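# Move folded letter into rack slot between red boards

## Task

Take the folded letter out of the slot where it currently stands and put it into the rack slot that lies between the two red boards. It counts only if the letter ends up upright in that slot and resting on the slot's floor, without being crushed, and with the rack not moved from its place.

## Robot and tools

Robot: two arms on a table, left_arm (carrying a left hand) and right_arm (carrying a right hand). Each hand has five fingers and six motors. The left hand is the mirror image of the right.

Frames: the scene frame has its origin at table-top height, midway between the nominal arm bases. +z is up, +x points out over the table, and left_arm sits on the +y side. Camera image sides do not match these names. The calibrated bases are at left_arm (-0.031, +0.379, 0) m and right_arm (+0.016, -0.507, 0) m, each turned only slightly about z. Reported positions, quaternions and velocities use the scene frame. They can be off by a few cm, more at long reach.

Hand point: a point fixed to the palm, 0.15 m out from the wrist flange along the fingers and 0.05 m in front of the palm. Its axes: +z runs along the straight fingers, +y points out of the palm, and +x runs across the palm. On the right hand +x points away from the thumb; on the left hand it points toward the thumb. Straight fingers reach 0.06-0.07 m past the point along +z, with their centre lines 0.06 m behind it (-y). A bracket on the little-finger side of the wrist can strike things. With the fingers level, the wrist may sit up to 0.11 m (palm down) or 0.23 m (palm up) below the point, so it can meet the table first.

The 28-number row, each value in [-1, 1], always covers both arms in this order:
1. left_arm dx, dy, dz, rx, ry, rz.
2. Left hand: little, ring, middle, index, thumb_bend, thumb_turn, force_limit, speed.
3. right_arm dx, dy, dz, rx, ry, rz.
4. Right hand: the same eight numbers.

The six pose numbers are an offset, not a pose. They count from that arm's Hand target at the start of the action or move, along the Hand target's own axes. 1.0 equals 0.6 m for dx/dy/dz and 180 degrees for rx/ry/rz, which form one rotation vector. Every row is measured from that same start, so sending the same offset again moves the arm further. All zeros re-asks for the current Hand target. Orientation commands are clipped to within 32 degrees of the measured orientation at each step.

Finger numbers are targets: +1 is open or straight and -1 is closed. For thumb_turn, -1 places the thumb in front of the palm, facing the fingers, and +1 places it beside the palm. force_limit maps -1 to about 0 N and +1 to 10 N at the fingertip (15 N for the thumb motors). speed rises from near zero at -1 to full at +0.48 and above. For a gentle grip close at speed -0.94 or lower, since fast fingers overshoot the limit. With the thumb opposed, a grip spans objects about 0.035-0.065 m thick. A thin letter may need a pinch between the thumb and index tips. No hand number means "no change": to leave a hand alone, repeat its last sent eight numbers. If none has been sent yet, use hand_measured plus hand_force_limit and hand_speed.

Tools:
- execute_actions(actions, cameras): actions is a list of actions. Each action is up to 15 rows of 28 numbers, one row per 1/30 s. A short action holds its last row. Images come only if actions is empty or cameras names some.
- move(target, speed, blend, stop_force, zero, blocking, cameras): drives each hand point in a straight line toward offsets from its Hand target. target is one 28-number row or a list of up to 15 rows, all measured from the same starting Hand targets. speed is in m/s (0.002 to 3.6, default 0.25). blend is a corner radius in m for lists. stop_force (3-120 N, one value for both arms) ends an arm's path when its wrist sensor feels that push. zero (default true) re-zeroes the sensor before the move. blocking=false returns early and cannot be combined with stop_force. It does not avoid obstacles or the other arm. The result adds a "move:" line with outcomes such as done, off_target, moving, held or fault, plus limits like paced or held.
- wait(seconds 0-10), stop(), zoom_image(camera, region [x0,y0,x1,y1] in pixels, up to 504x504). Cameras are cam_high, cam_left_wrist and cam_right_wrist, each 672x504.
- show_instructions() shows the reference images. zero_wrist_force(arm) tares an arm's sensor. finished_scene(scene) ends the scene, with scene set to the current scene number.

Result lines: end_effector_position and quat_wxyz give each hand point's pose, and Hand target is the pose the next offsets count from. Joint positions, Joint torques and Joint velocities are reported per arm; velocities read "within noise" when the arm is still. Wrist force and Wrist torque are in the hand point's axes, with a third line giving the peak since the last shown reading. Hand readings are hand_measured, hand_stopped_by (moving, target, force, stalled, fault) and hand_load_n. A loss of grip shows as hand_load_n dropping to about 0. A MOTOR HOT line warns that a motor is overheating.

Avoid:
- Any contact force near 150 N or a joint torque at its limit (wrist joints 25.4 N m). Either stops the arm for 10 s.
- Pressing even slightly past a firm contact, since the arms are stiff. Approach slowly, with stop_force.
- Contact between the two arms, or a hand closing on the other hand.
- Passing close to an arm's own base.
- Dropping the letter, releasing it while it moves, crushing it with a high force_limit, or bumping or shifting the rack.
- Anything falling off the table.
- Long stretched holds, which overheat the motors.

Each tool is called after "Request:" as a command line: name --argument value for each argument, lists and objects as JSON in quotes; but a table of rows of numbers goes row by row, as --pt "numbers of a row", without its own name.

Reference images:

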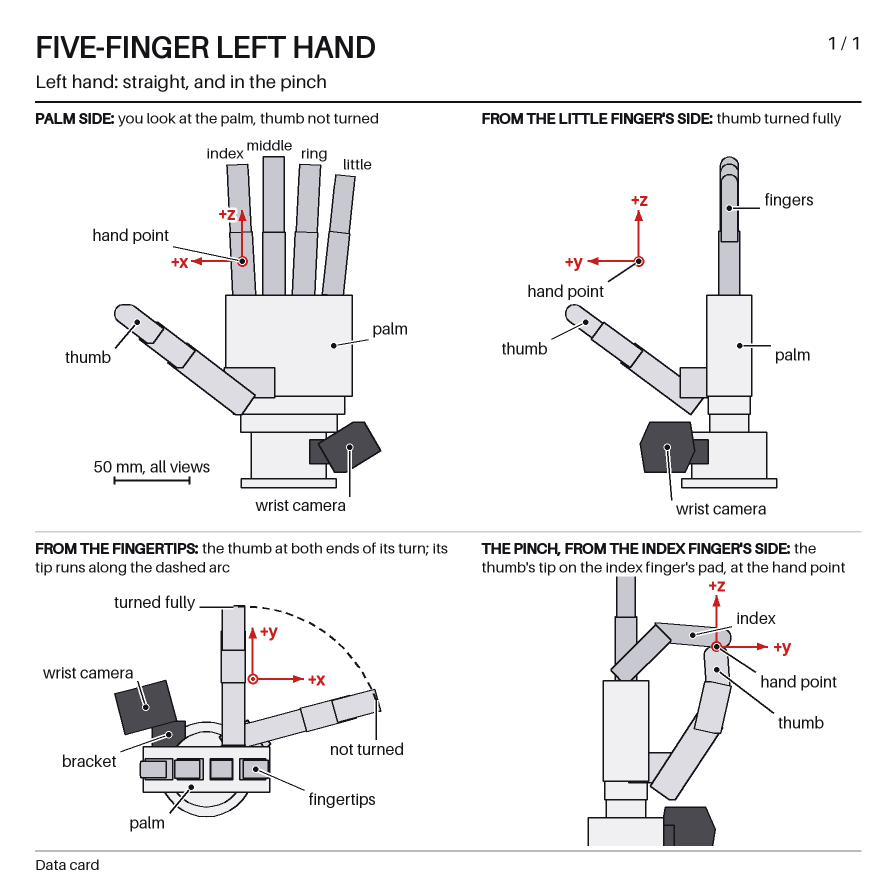

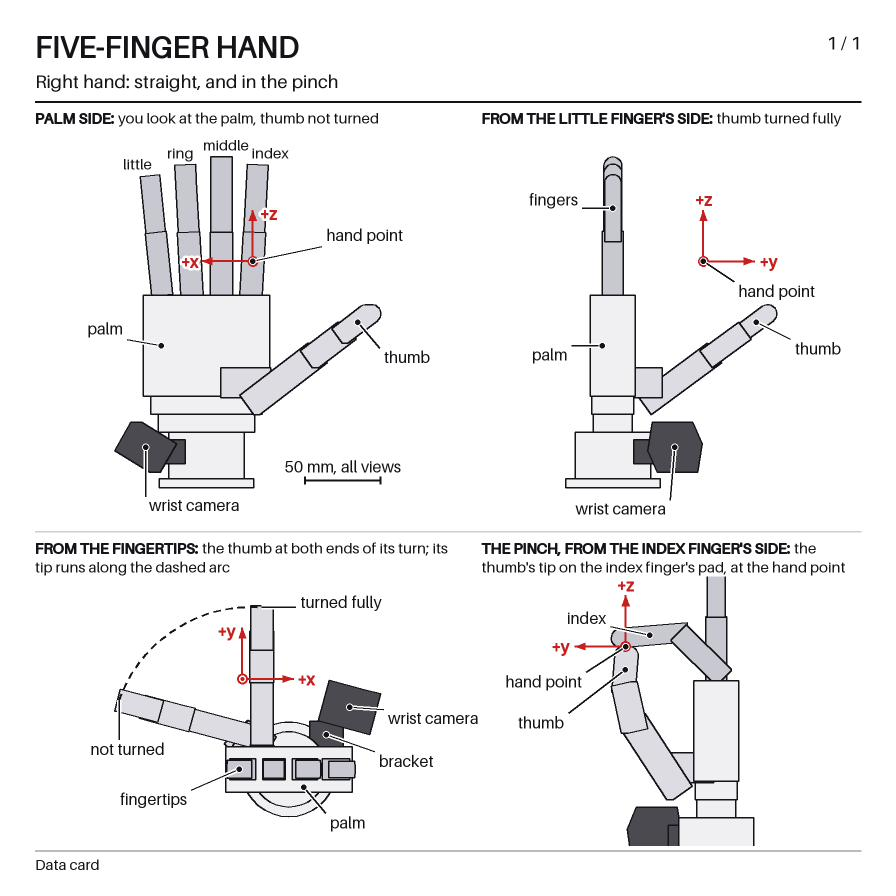

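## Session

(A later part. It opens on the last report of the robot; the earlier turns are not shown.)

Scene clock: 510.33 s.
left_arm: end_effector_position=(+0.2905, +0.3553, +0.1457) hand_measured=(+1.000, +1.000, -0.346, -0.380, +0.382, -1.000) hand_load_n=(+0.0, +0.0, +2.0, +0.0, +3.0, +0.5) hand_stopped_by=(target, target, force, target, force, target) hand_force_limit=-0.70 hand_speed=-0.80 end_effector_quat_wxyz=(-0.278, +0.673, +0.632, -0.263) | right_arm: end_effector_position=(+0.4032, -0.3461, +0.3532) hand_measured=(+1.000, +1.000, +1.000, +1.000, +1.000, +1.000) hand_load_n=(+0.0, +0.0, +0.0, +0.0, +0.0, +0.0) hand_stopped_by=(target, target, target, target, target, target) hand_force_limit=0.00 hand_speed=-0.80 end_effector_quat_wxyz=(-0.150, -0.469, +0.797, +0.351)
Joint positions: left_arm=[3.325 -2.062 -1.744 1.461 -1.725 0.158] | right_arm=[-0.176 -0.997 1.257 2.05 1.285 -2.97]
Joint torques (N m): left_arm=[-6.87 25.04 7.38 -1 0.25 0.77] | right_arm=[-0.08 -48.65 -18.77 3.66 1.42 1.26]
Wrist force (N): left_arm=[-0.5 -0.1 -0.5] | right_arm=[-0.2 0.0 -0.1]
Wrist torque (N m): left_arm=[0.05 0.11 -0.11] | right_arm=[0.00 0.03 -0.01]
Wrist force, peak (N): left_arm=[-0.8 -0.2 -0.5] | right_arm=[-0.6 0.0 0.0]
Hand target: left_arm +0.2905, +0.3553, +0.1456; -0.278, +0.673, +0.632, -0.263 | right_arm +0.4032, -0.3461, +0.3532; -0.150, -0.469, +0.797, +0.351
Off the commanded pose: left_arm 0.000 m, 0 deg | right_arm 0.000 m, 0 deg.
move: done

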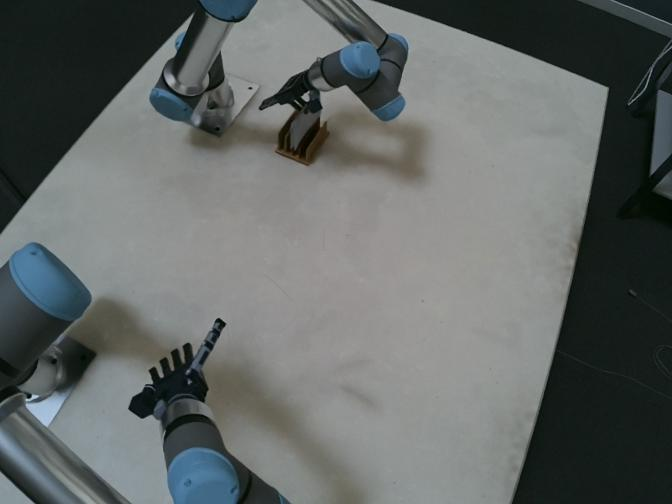

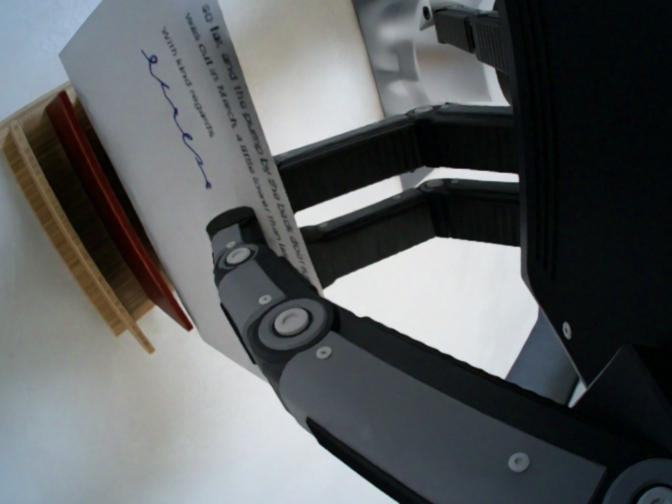

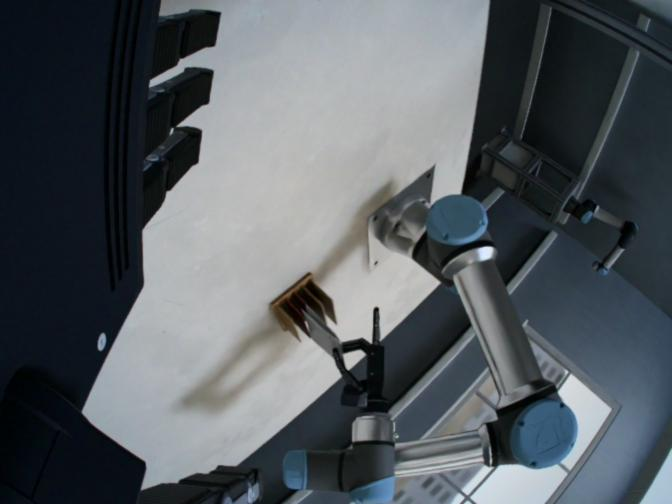

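Request:
move --target '[0,0.0278,0.0278,0,0,0,1,1,-0.5,-0.38,0.0,-1,-0.7,-0.8, 0,0,0,0,0,0,1,1,1,1,1,1,0,-0.8]' --speed 0.04 --cameras '["all"]'

Request:
zoom_image --camera "cam_right_wrist" --region '[260, 260, 360, 360]'

Request:
zoom_image --camera "cam_high" --region '[260, 80, 350, 170]'

Request:
zoom_image --camera "cam_left_wrist" --region '[0, 0, 350, 350]'

Scene clock: 534.47 s.
left_arm: end_effector_position=(+0.2905, +0.3553, +0.1221) hand_measured=(+1.000, +1.000, -0.346, -0.380, +0.382, -1.000) hand_load_n=(+0.0, +0.0, +2.5, +0.0, +3.0, +0.5) hand_stopped_by=(target, target, force, target, force, target) hand_force_limit=-0.70 hand_speed=-0.80 end_effector_quat_wxyz=(-0.278, +0.673, +0.632, -0.263) | right_arm: end_effector_position=(+0.4032, -0.3461, +0.3532) hand_measured=(+1.000, +1.000, +1.000, +1.000, +1.000, +1.000) hand_load_n=(+0.0, +0.0, +0.0, +0.0, +0.0, +0.0) hand_stopped_by=(target, target, target, target, target, target) hand_force_limit=0.00 hand_speed=-0.80 end_effector_quat_wxyz=(-0.150, -0.469, +0.797, +0.351)
Joint positions: left_arm=[3.325 -2.098 -1.761 1.514 -1.725 0.158] | right_arm=[-0.176 -0.997 1.257 2.05 1.285 -2.97]
Joint torques (N m): left_arm=[-6.23 26.34 5.84 -1.06 1.59 -2.76] | right_arm=[-0.28 -48.35 -18.37 3.65 1.38 1.26]
Wrist force (N): left_arm=[-0.3 -0.1 -0.1] | right_arm=[-0.3 -0.1 0.0]
Wrist torque (N m): left_arm=[0.03 0.08 -0.10] | right_arm=[-0.03 0.04 -0.02]
Wrist force, peak (N): left_arm=[-0.7 0.1 -0.6] | right_arm=[-0.3 0.0 -0.5]
Hand target: left_arm +0.2905, +0.3553, +0.1220; -0.278, +0.673, +0.632, -0.263 | right_arm +0.4032, -0.3461, +0.3532; -0.150, -0.469, +0.797, +0.351
Off the commanded pose: left_arm 0.000 m, 0 deg | right_arm 0.000 m, 0 deg.
move: done

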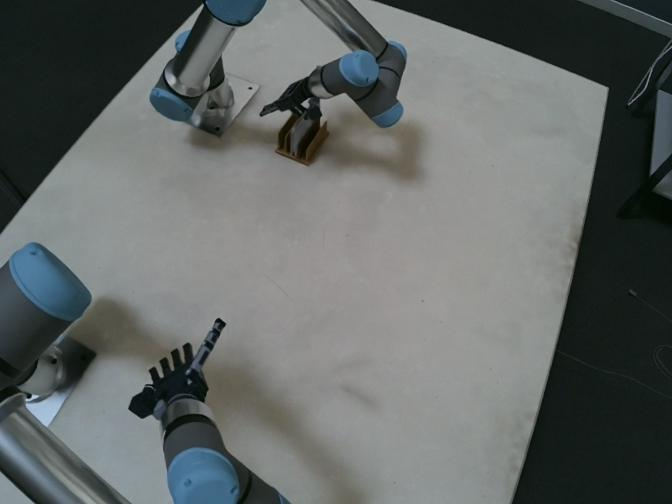

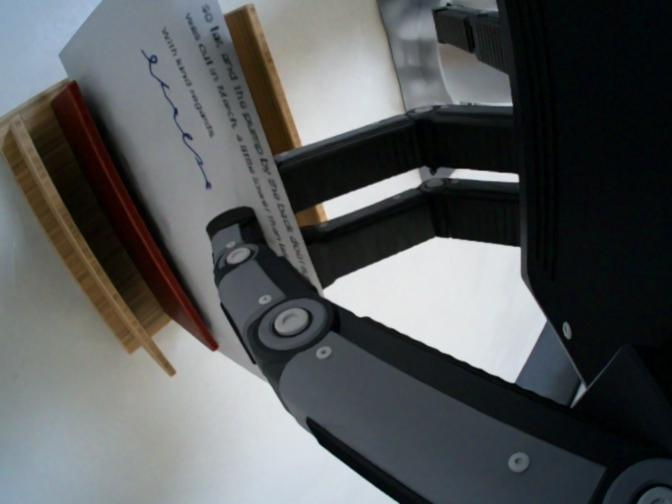

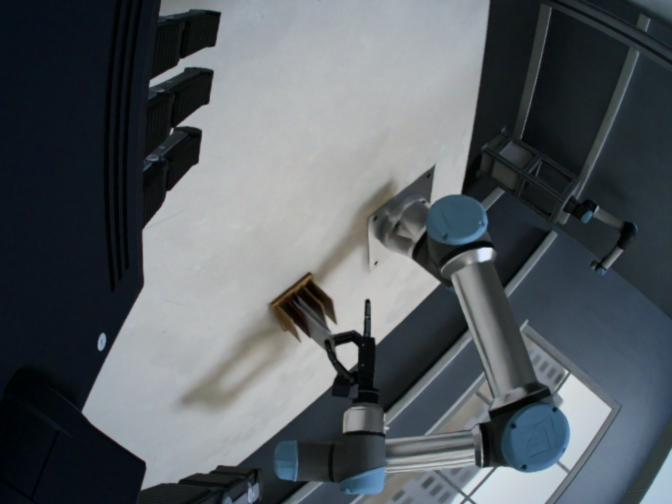

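Scaled by 5.040 from the camera's 672x504 image, which has a finer 960x720 frame.

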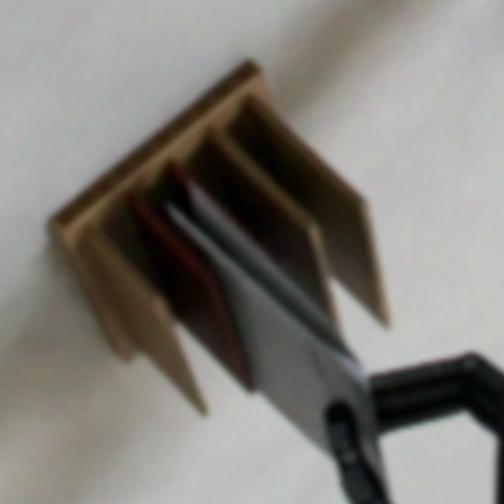

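Scaled by 5.600 from the camera's 672x504 image, which has a finer 960x720 frame.

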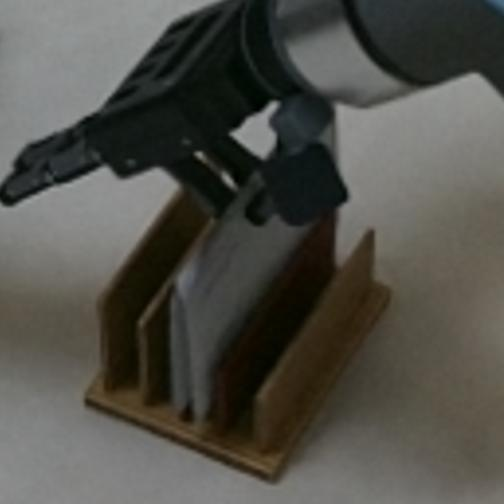

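Scaled by 1.440 from the camera's 672x504 image, which has a finer 960x720 frame.

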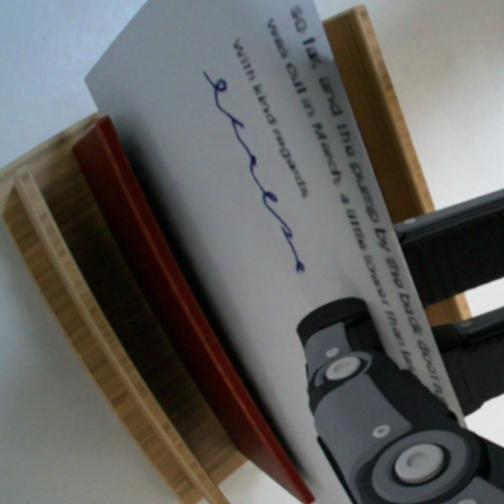

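Request:
move --target '[0,0.023,0.023,0,0,0,1,1,-0.5,-0.38,0.0,-1,-0.7,-0.8, 0,0,0,0,0,0,1,1,1,1,1,1,0,-0.8]' --speed 0.03 --cameras '["all"]'

Request:
zoom_image --camera "cam_right_wrist" --region '[260, 260, 360, 360]'

Request:
zoom_image --camera "cam_high" --region '[260, 80, 350, 170]'

Request:
zoom_image --camera "cam_left_wrist" --region '[0, 0, 350, 350]'

Scene clock: 539.93 s.
left_arm: end_effector_position=(+0.2904, +0.3552, +0.1026) hand_measured=(+1.000, +1.000, -0.346, -0.380, +0.382, -1.000) hand_load_n=(+0.0, +0.0, +2.5, +0.0, +3.0, +0.5) hand_stopped_by=(target, target, force, target, force, target) hand_force_limit=-0.70 hand_speed=-0.80 end_effector_quat_wxyz=(-0.278, +0.673, +0.632, -0.263) | right_arm: end_effector_position=(+0.4032, -0.3461, +0.3532) hand_measured=(+1.000, +1.000, +1.000, +1.000, +1.000, +1.000) hand_load_n=(+0.0, +0.0, +0.0, +0.0, +0.0, +0.0) hand_stopped_by=(target, target, target, target, target, target) hand_force_limit=0.00 hand_speed=-0.80 end_effector_quat_wxyz=(-0.150, -0.469, +0.797, +0.351)
Joint positions: left_arm=[3.324 -2.13 -1.773 1.558 -1.725 0.158] | right_arm=[-0.176 -0.997 1.257 2.05 1.285 -2.97]
Joint torques (N m): left_arm=[-5.89 24.98 4.86 -0.97 1.44 -2.49] | right_arm=[0.2 -49.22 -18.3 3.68 1.41 1.2]
Wrist force (N): left_arm=[-0.3 0.0 -0.1] | right_arm=[-0.1 0.1 0.1]
Wrist torque (N m): left_arm=[0.05 0.09 -0.10] | right_arm=[0.01 0.00 0.01]
Wrist force, peak (N): left_arm=[-0.7 0.3 -0.2] | right_arm=[-0.2 -0.4 -0.3]
Hand target: left_arm +0.2904, +0.3552, +0.1025; -0.278, +0.673, +0.632, -0.263 | right_arm +0.4032, -0.3461, +0.3532; -0.150, -0.469, +0.797, +0.351
Off the commanded pose: left_arm 0.000 m, 0 deg | right_arm 0.000 m, 0 deg.
move: done

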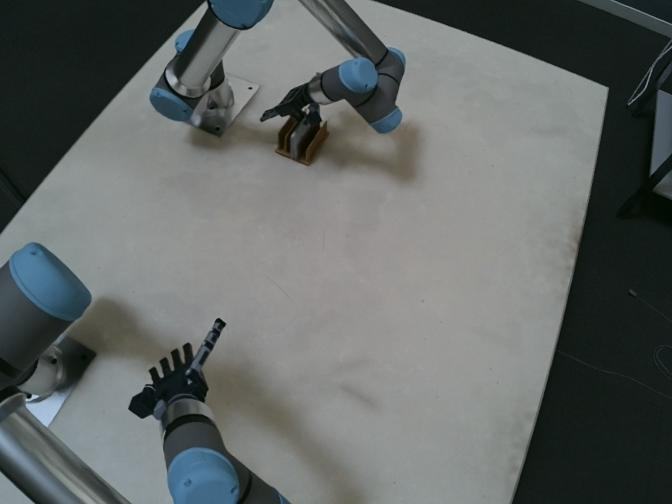

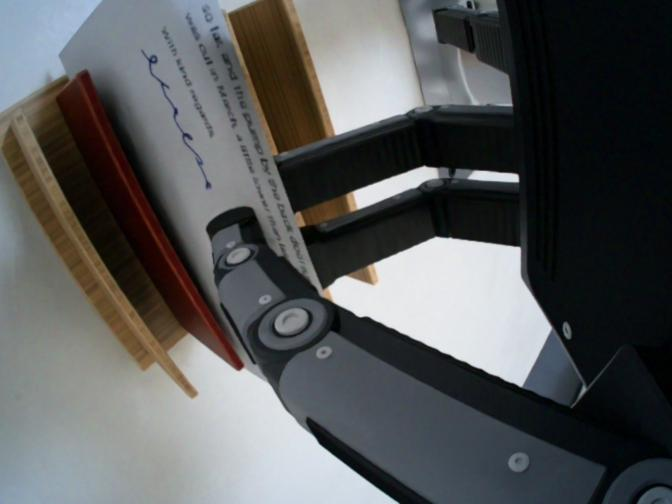

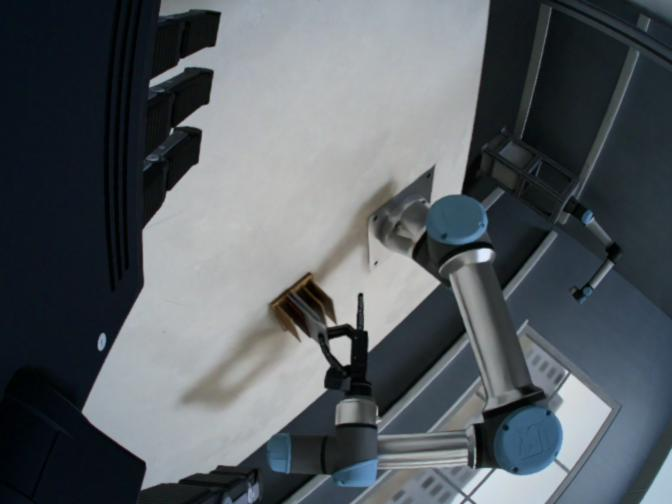

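Scaled by 5.040 from the camera's 672x504 image, which has a finer 960x720 frame.

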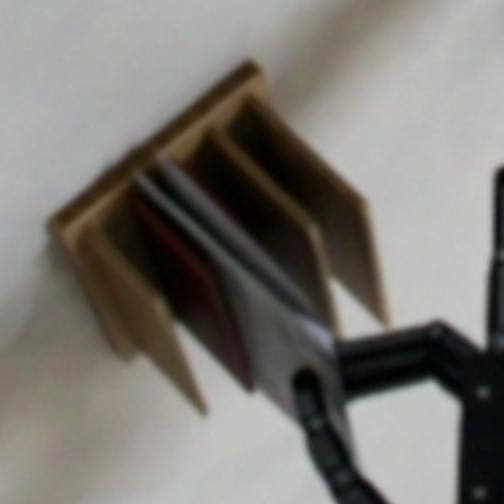

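Scaled by 5.600 from the camera's 672x504 image, which has a finer 960x720 frame.

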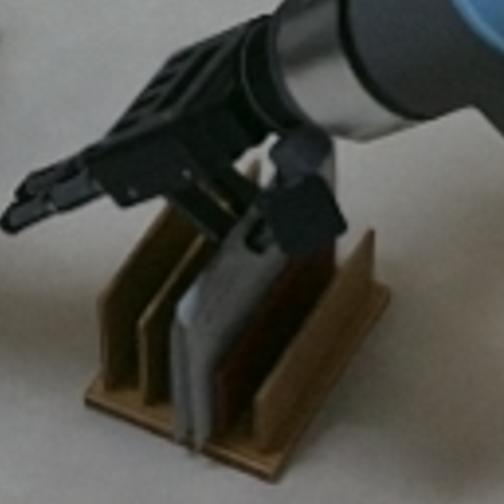

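Scaled by 1.440 from the camera's 672x504 image, which has a finer 960x720 frame.

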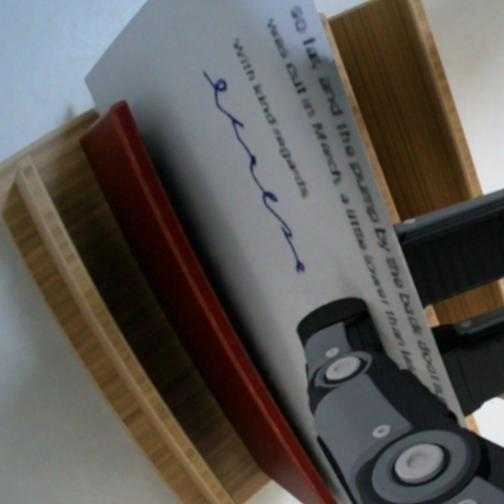

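Request:
move --target '[0,0,0,0,0,0,1,1,-0.27,-0.3,1.0,-1,-0.7,-0.85, 0,0,0,0,0,0,1,1,1,1,1,1,0,-0.8]' --speed 0.03 --cameras '["all"]'

Request:
zoom_image --camera "cam_right_wrist" --region '[260, 260, 360, 360]'

Request:
zoom_image --camera "cam_left_wrist" --region '[0, 0, 350, 350]'

Scene clock: 546.57 s.
left_arm: end_effector_position=(+0.2904, +0.3552, +0.1025) hand_measured=(+1.000, +1.000, -0.270, -0.300, +1.000, -1.000) hand_load_n=(+0.0, +0.0, +0.0, +0.0, +0.0, +0.0) hand_stopped_by=(target, target, target, target, target, target) hand_force_limit=-0.70 hand_speed=-0.85 end_effector_quat_wxyz=(-0.278, +0.673, +0.632, -0.263) | right_arm: end_effector_position=(+0.4032, -0.3461, +0.3532) hand_measured=(+1.000, +1.000, +1.000, +1.000, +1.000, +1.000) hand_load_n=(+0.0, +0.0, +0.0, +0.0, +0.0, +0.0) hand_stopped_by=(target, target, target, target, target, target) hand_force_limit=0.00 hand_speed=-0.80 end_effector_quat_wxyz=(-0.150, -0.469, +0.797, +0.351)
Joint positions: left_arm=[3.324 -2.13 -1.773 1.558 -1.725 0.158] | right_arm=[-0.176 -0.997 1.257 2.05 1.285 -2.97]
Joint torques (N m): left_arm=[-5.59 27.3 5.7 -1.21 0.79 -2.38] | right_arm=[-0.13 -48.43 -18.33 3.65 1.36 1.28]
Wrist force (N): left_arm=[-0.5 0.0 -0.3] | right_arm=[-0.2 0.2 0.1]
Wrist torque (N m): left_arm=[0.06 0.12 -0.12] | right_arm=[0.01 0.03 0.00]
Wrist force, peak (N): left_arm=[-0.5 0.2 -0.5] | right_arm=[-0.6 -0.1 -0.2]
Hand target: left_arm +0.2904, +0.3552, +0.1025; -0.278, +0.673, +0.632, -0.263 | right_arm +0.4032, -0.3461, +0.3532; -0.150, -0.469, +0.797, +0.351
Off the commanded pose: left_arm 0.000 m, 0 deg | right_arm 0.000 m, 0 deg.
move: done

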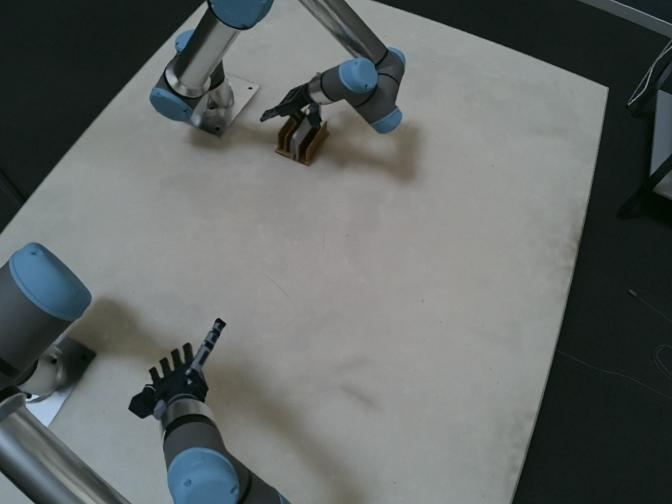

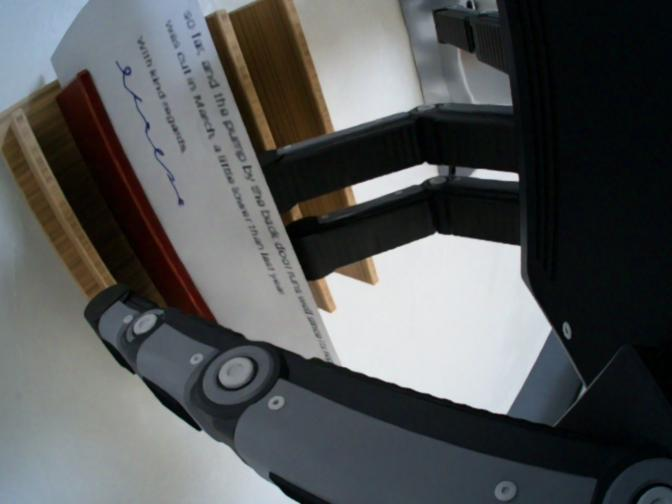

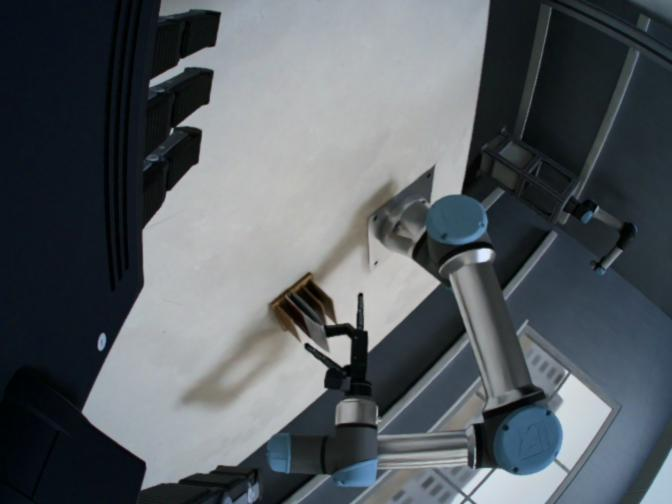

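Scaled by 5.040 from the camera's 672x504 image, which has a finer 960x720 frame.

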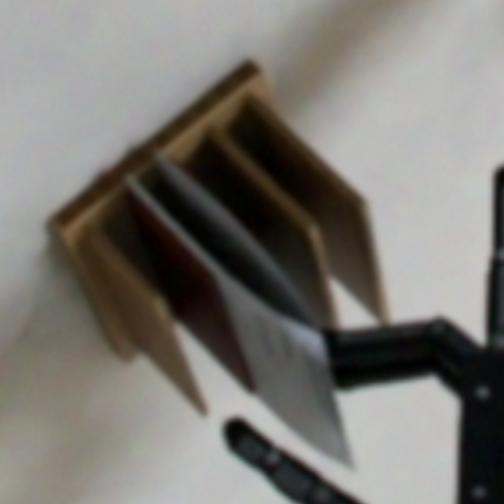

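Scaled by 1.440 from the camera's 672x504 image, which has a finer 960x720 frame.

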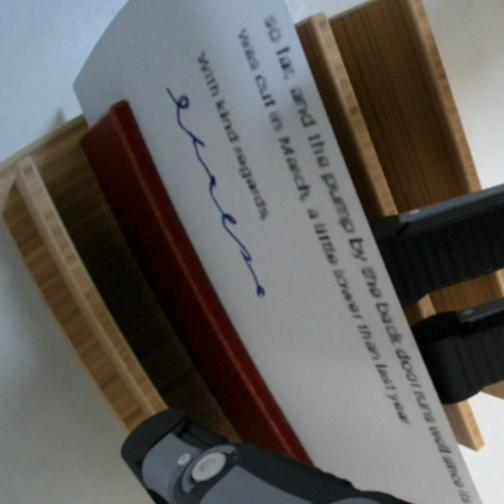

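Request:
move --pt "0 -0.0236 -0.0118 0 0 0 1 1 -0.27 -0.3 1.0 -1 -0.7 -0.85 0 0 0 0 0 0 1 1 1 1 1 1 0 -0.8" --pt "0 -0.165 -0.153 0 0 0 1 1 -0.27 -0.3 1.0 -1 -0.7 -0.85 0 0 0 0 0 0 1 1 1 1 1 1 0 -0.8" --speed '[0.05, 0.12]' --blend 0.005 --cameras '["all"]'

Request:
zoom_image --camera "cam_right_wrist" --region '[260, 260, 360, 360]'

Request:
zoom_image --camera "cam_high" --region '[260, 80, 350, 170]'

Scene clock: 554.60 s.
left_arm: end_effector_position=(+0.2855, +0.3558, +0.2373) hand_measured=(+1.000, +1.000, -0.270, -0.300, +1.000, -1.000) hand_load_n=(+0.0, +0.0, +0.0, +0.0, +0.0, +0.0) hand_stopped_by=(target, target, target, target, target, target) hand_force_limit=-0.70 hand_speed=-0.85 end_effector_quat_wxyz=(-0.278, +0.673, +0.632, -0.263) | right_arm: end_effector_position=(+0.4032, -0.3461, +0.3532) hand_measured=(+1.000, +1.000, +1.000, +1.000, +1.000, +1.000) hand_load_n=(+0.0, +0.0, -0.5, +0.0, +0.0, +0.0) hand_stopped_by=(target, target, target, target, target, target) hand_force_limit=0.00 hand_speed=-0.80 end_effector_quat_wxyz=(-0.150, -0.469, +0.797, +0.351)
Joint positions: left_arm=[3.328 -1.936 -1.66 1.252 -1.727 0.161] | right_arm=[-0.176 -0.997 1.257 2.05 1.285 -2.97]
Joint torques (N m): left_arm=[-4.22 37.35 21.69 -4.67 1.45 -1.23] | right_arm=[0.18 -48.9 -18.47 3.61 1.38 1.28]
Wrist force (N): left_arm=[-0.4 0.3 -0.5] | right_arm=[-0.3 0.0 0.1]
Wrist torque (N m): left_arm=[0.12 0.10 -0.13] | right_arm=[-0.01 0.04 -0.01]
Wrist force, peak (N): left_arm=[-0.5 -0.7 -1.1] | right_arm=[-0.5 0.1 0.3]
Hand target: left_arm +0.2855, +0.3558, +0.2374; -0.278, +0.673, +0.632, -0.263 | right_arm +0.4032, -0.3461, +0.3532; -0.150, -0.469, +0.797, +0.351
Off the commanded pose: left_arm 0.000 m, 0 deg | right_arm 0.000 m, 0 deg.
move: done

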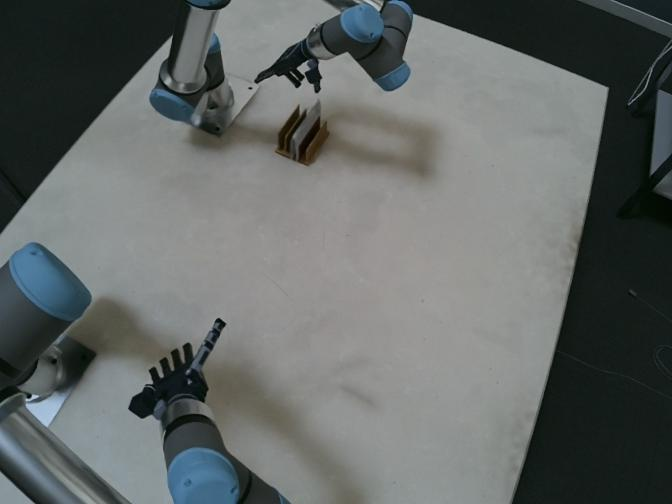

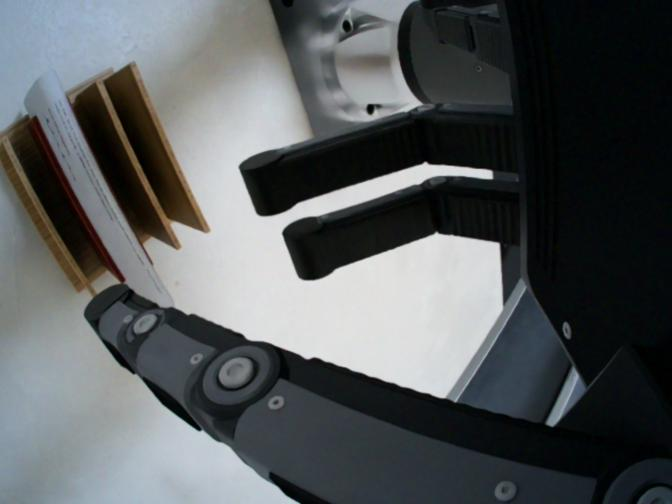

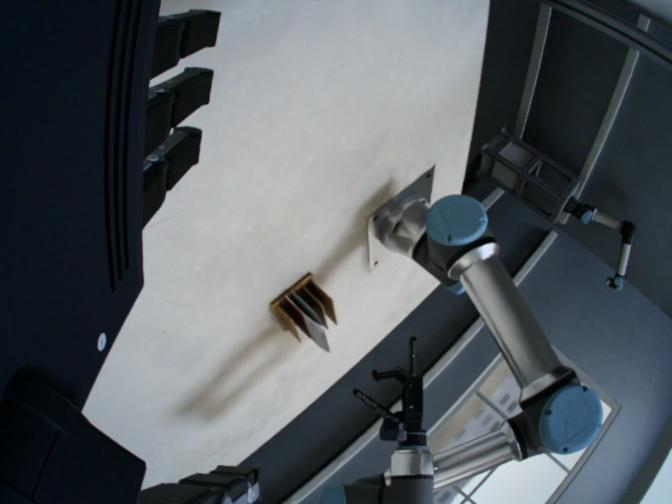

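Scaled by 5.040 from the camera's 672x504 image, which has a finer 960x720 frame.

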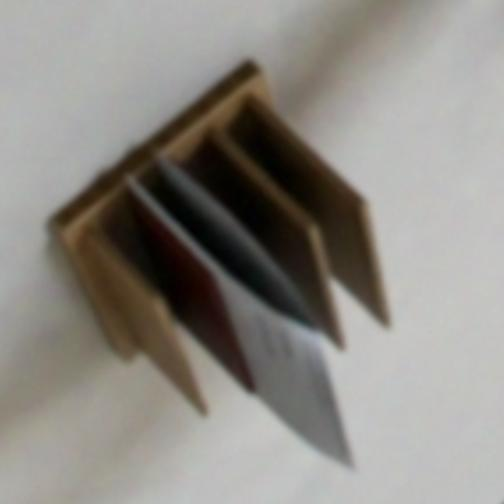

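Scaled by 5.600 from the camera's 672x504 image, which has a finer 960x720 frame.

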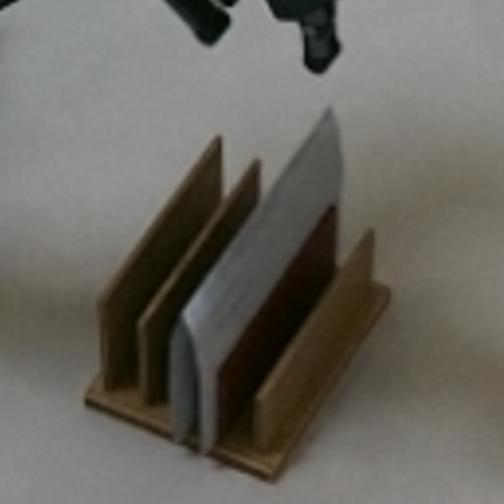

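Request:
finished_scene --scene 1

The scene is finished: the task was done.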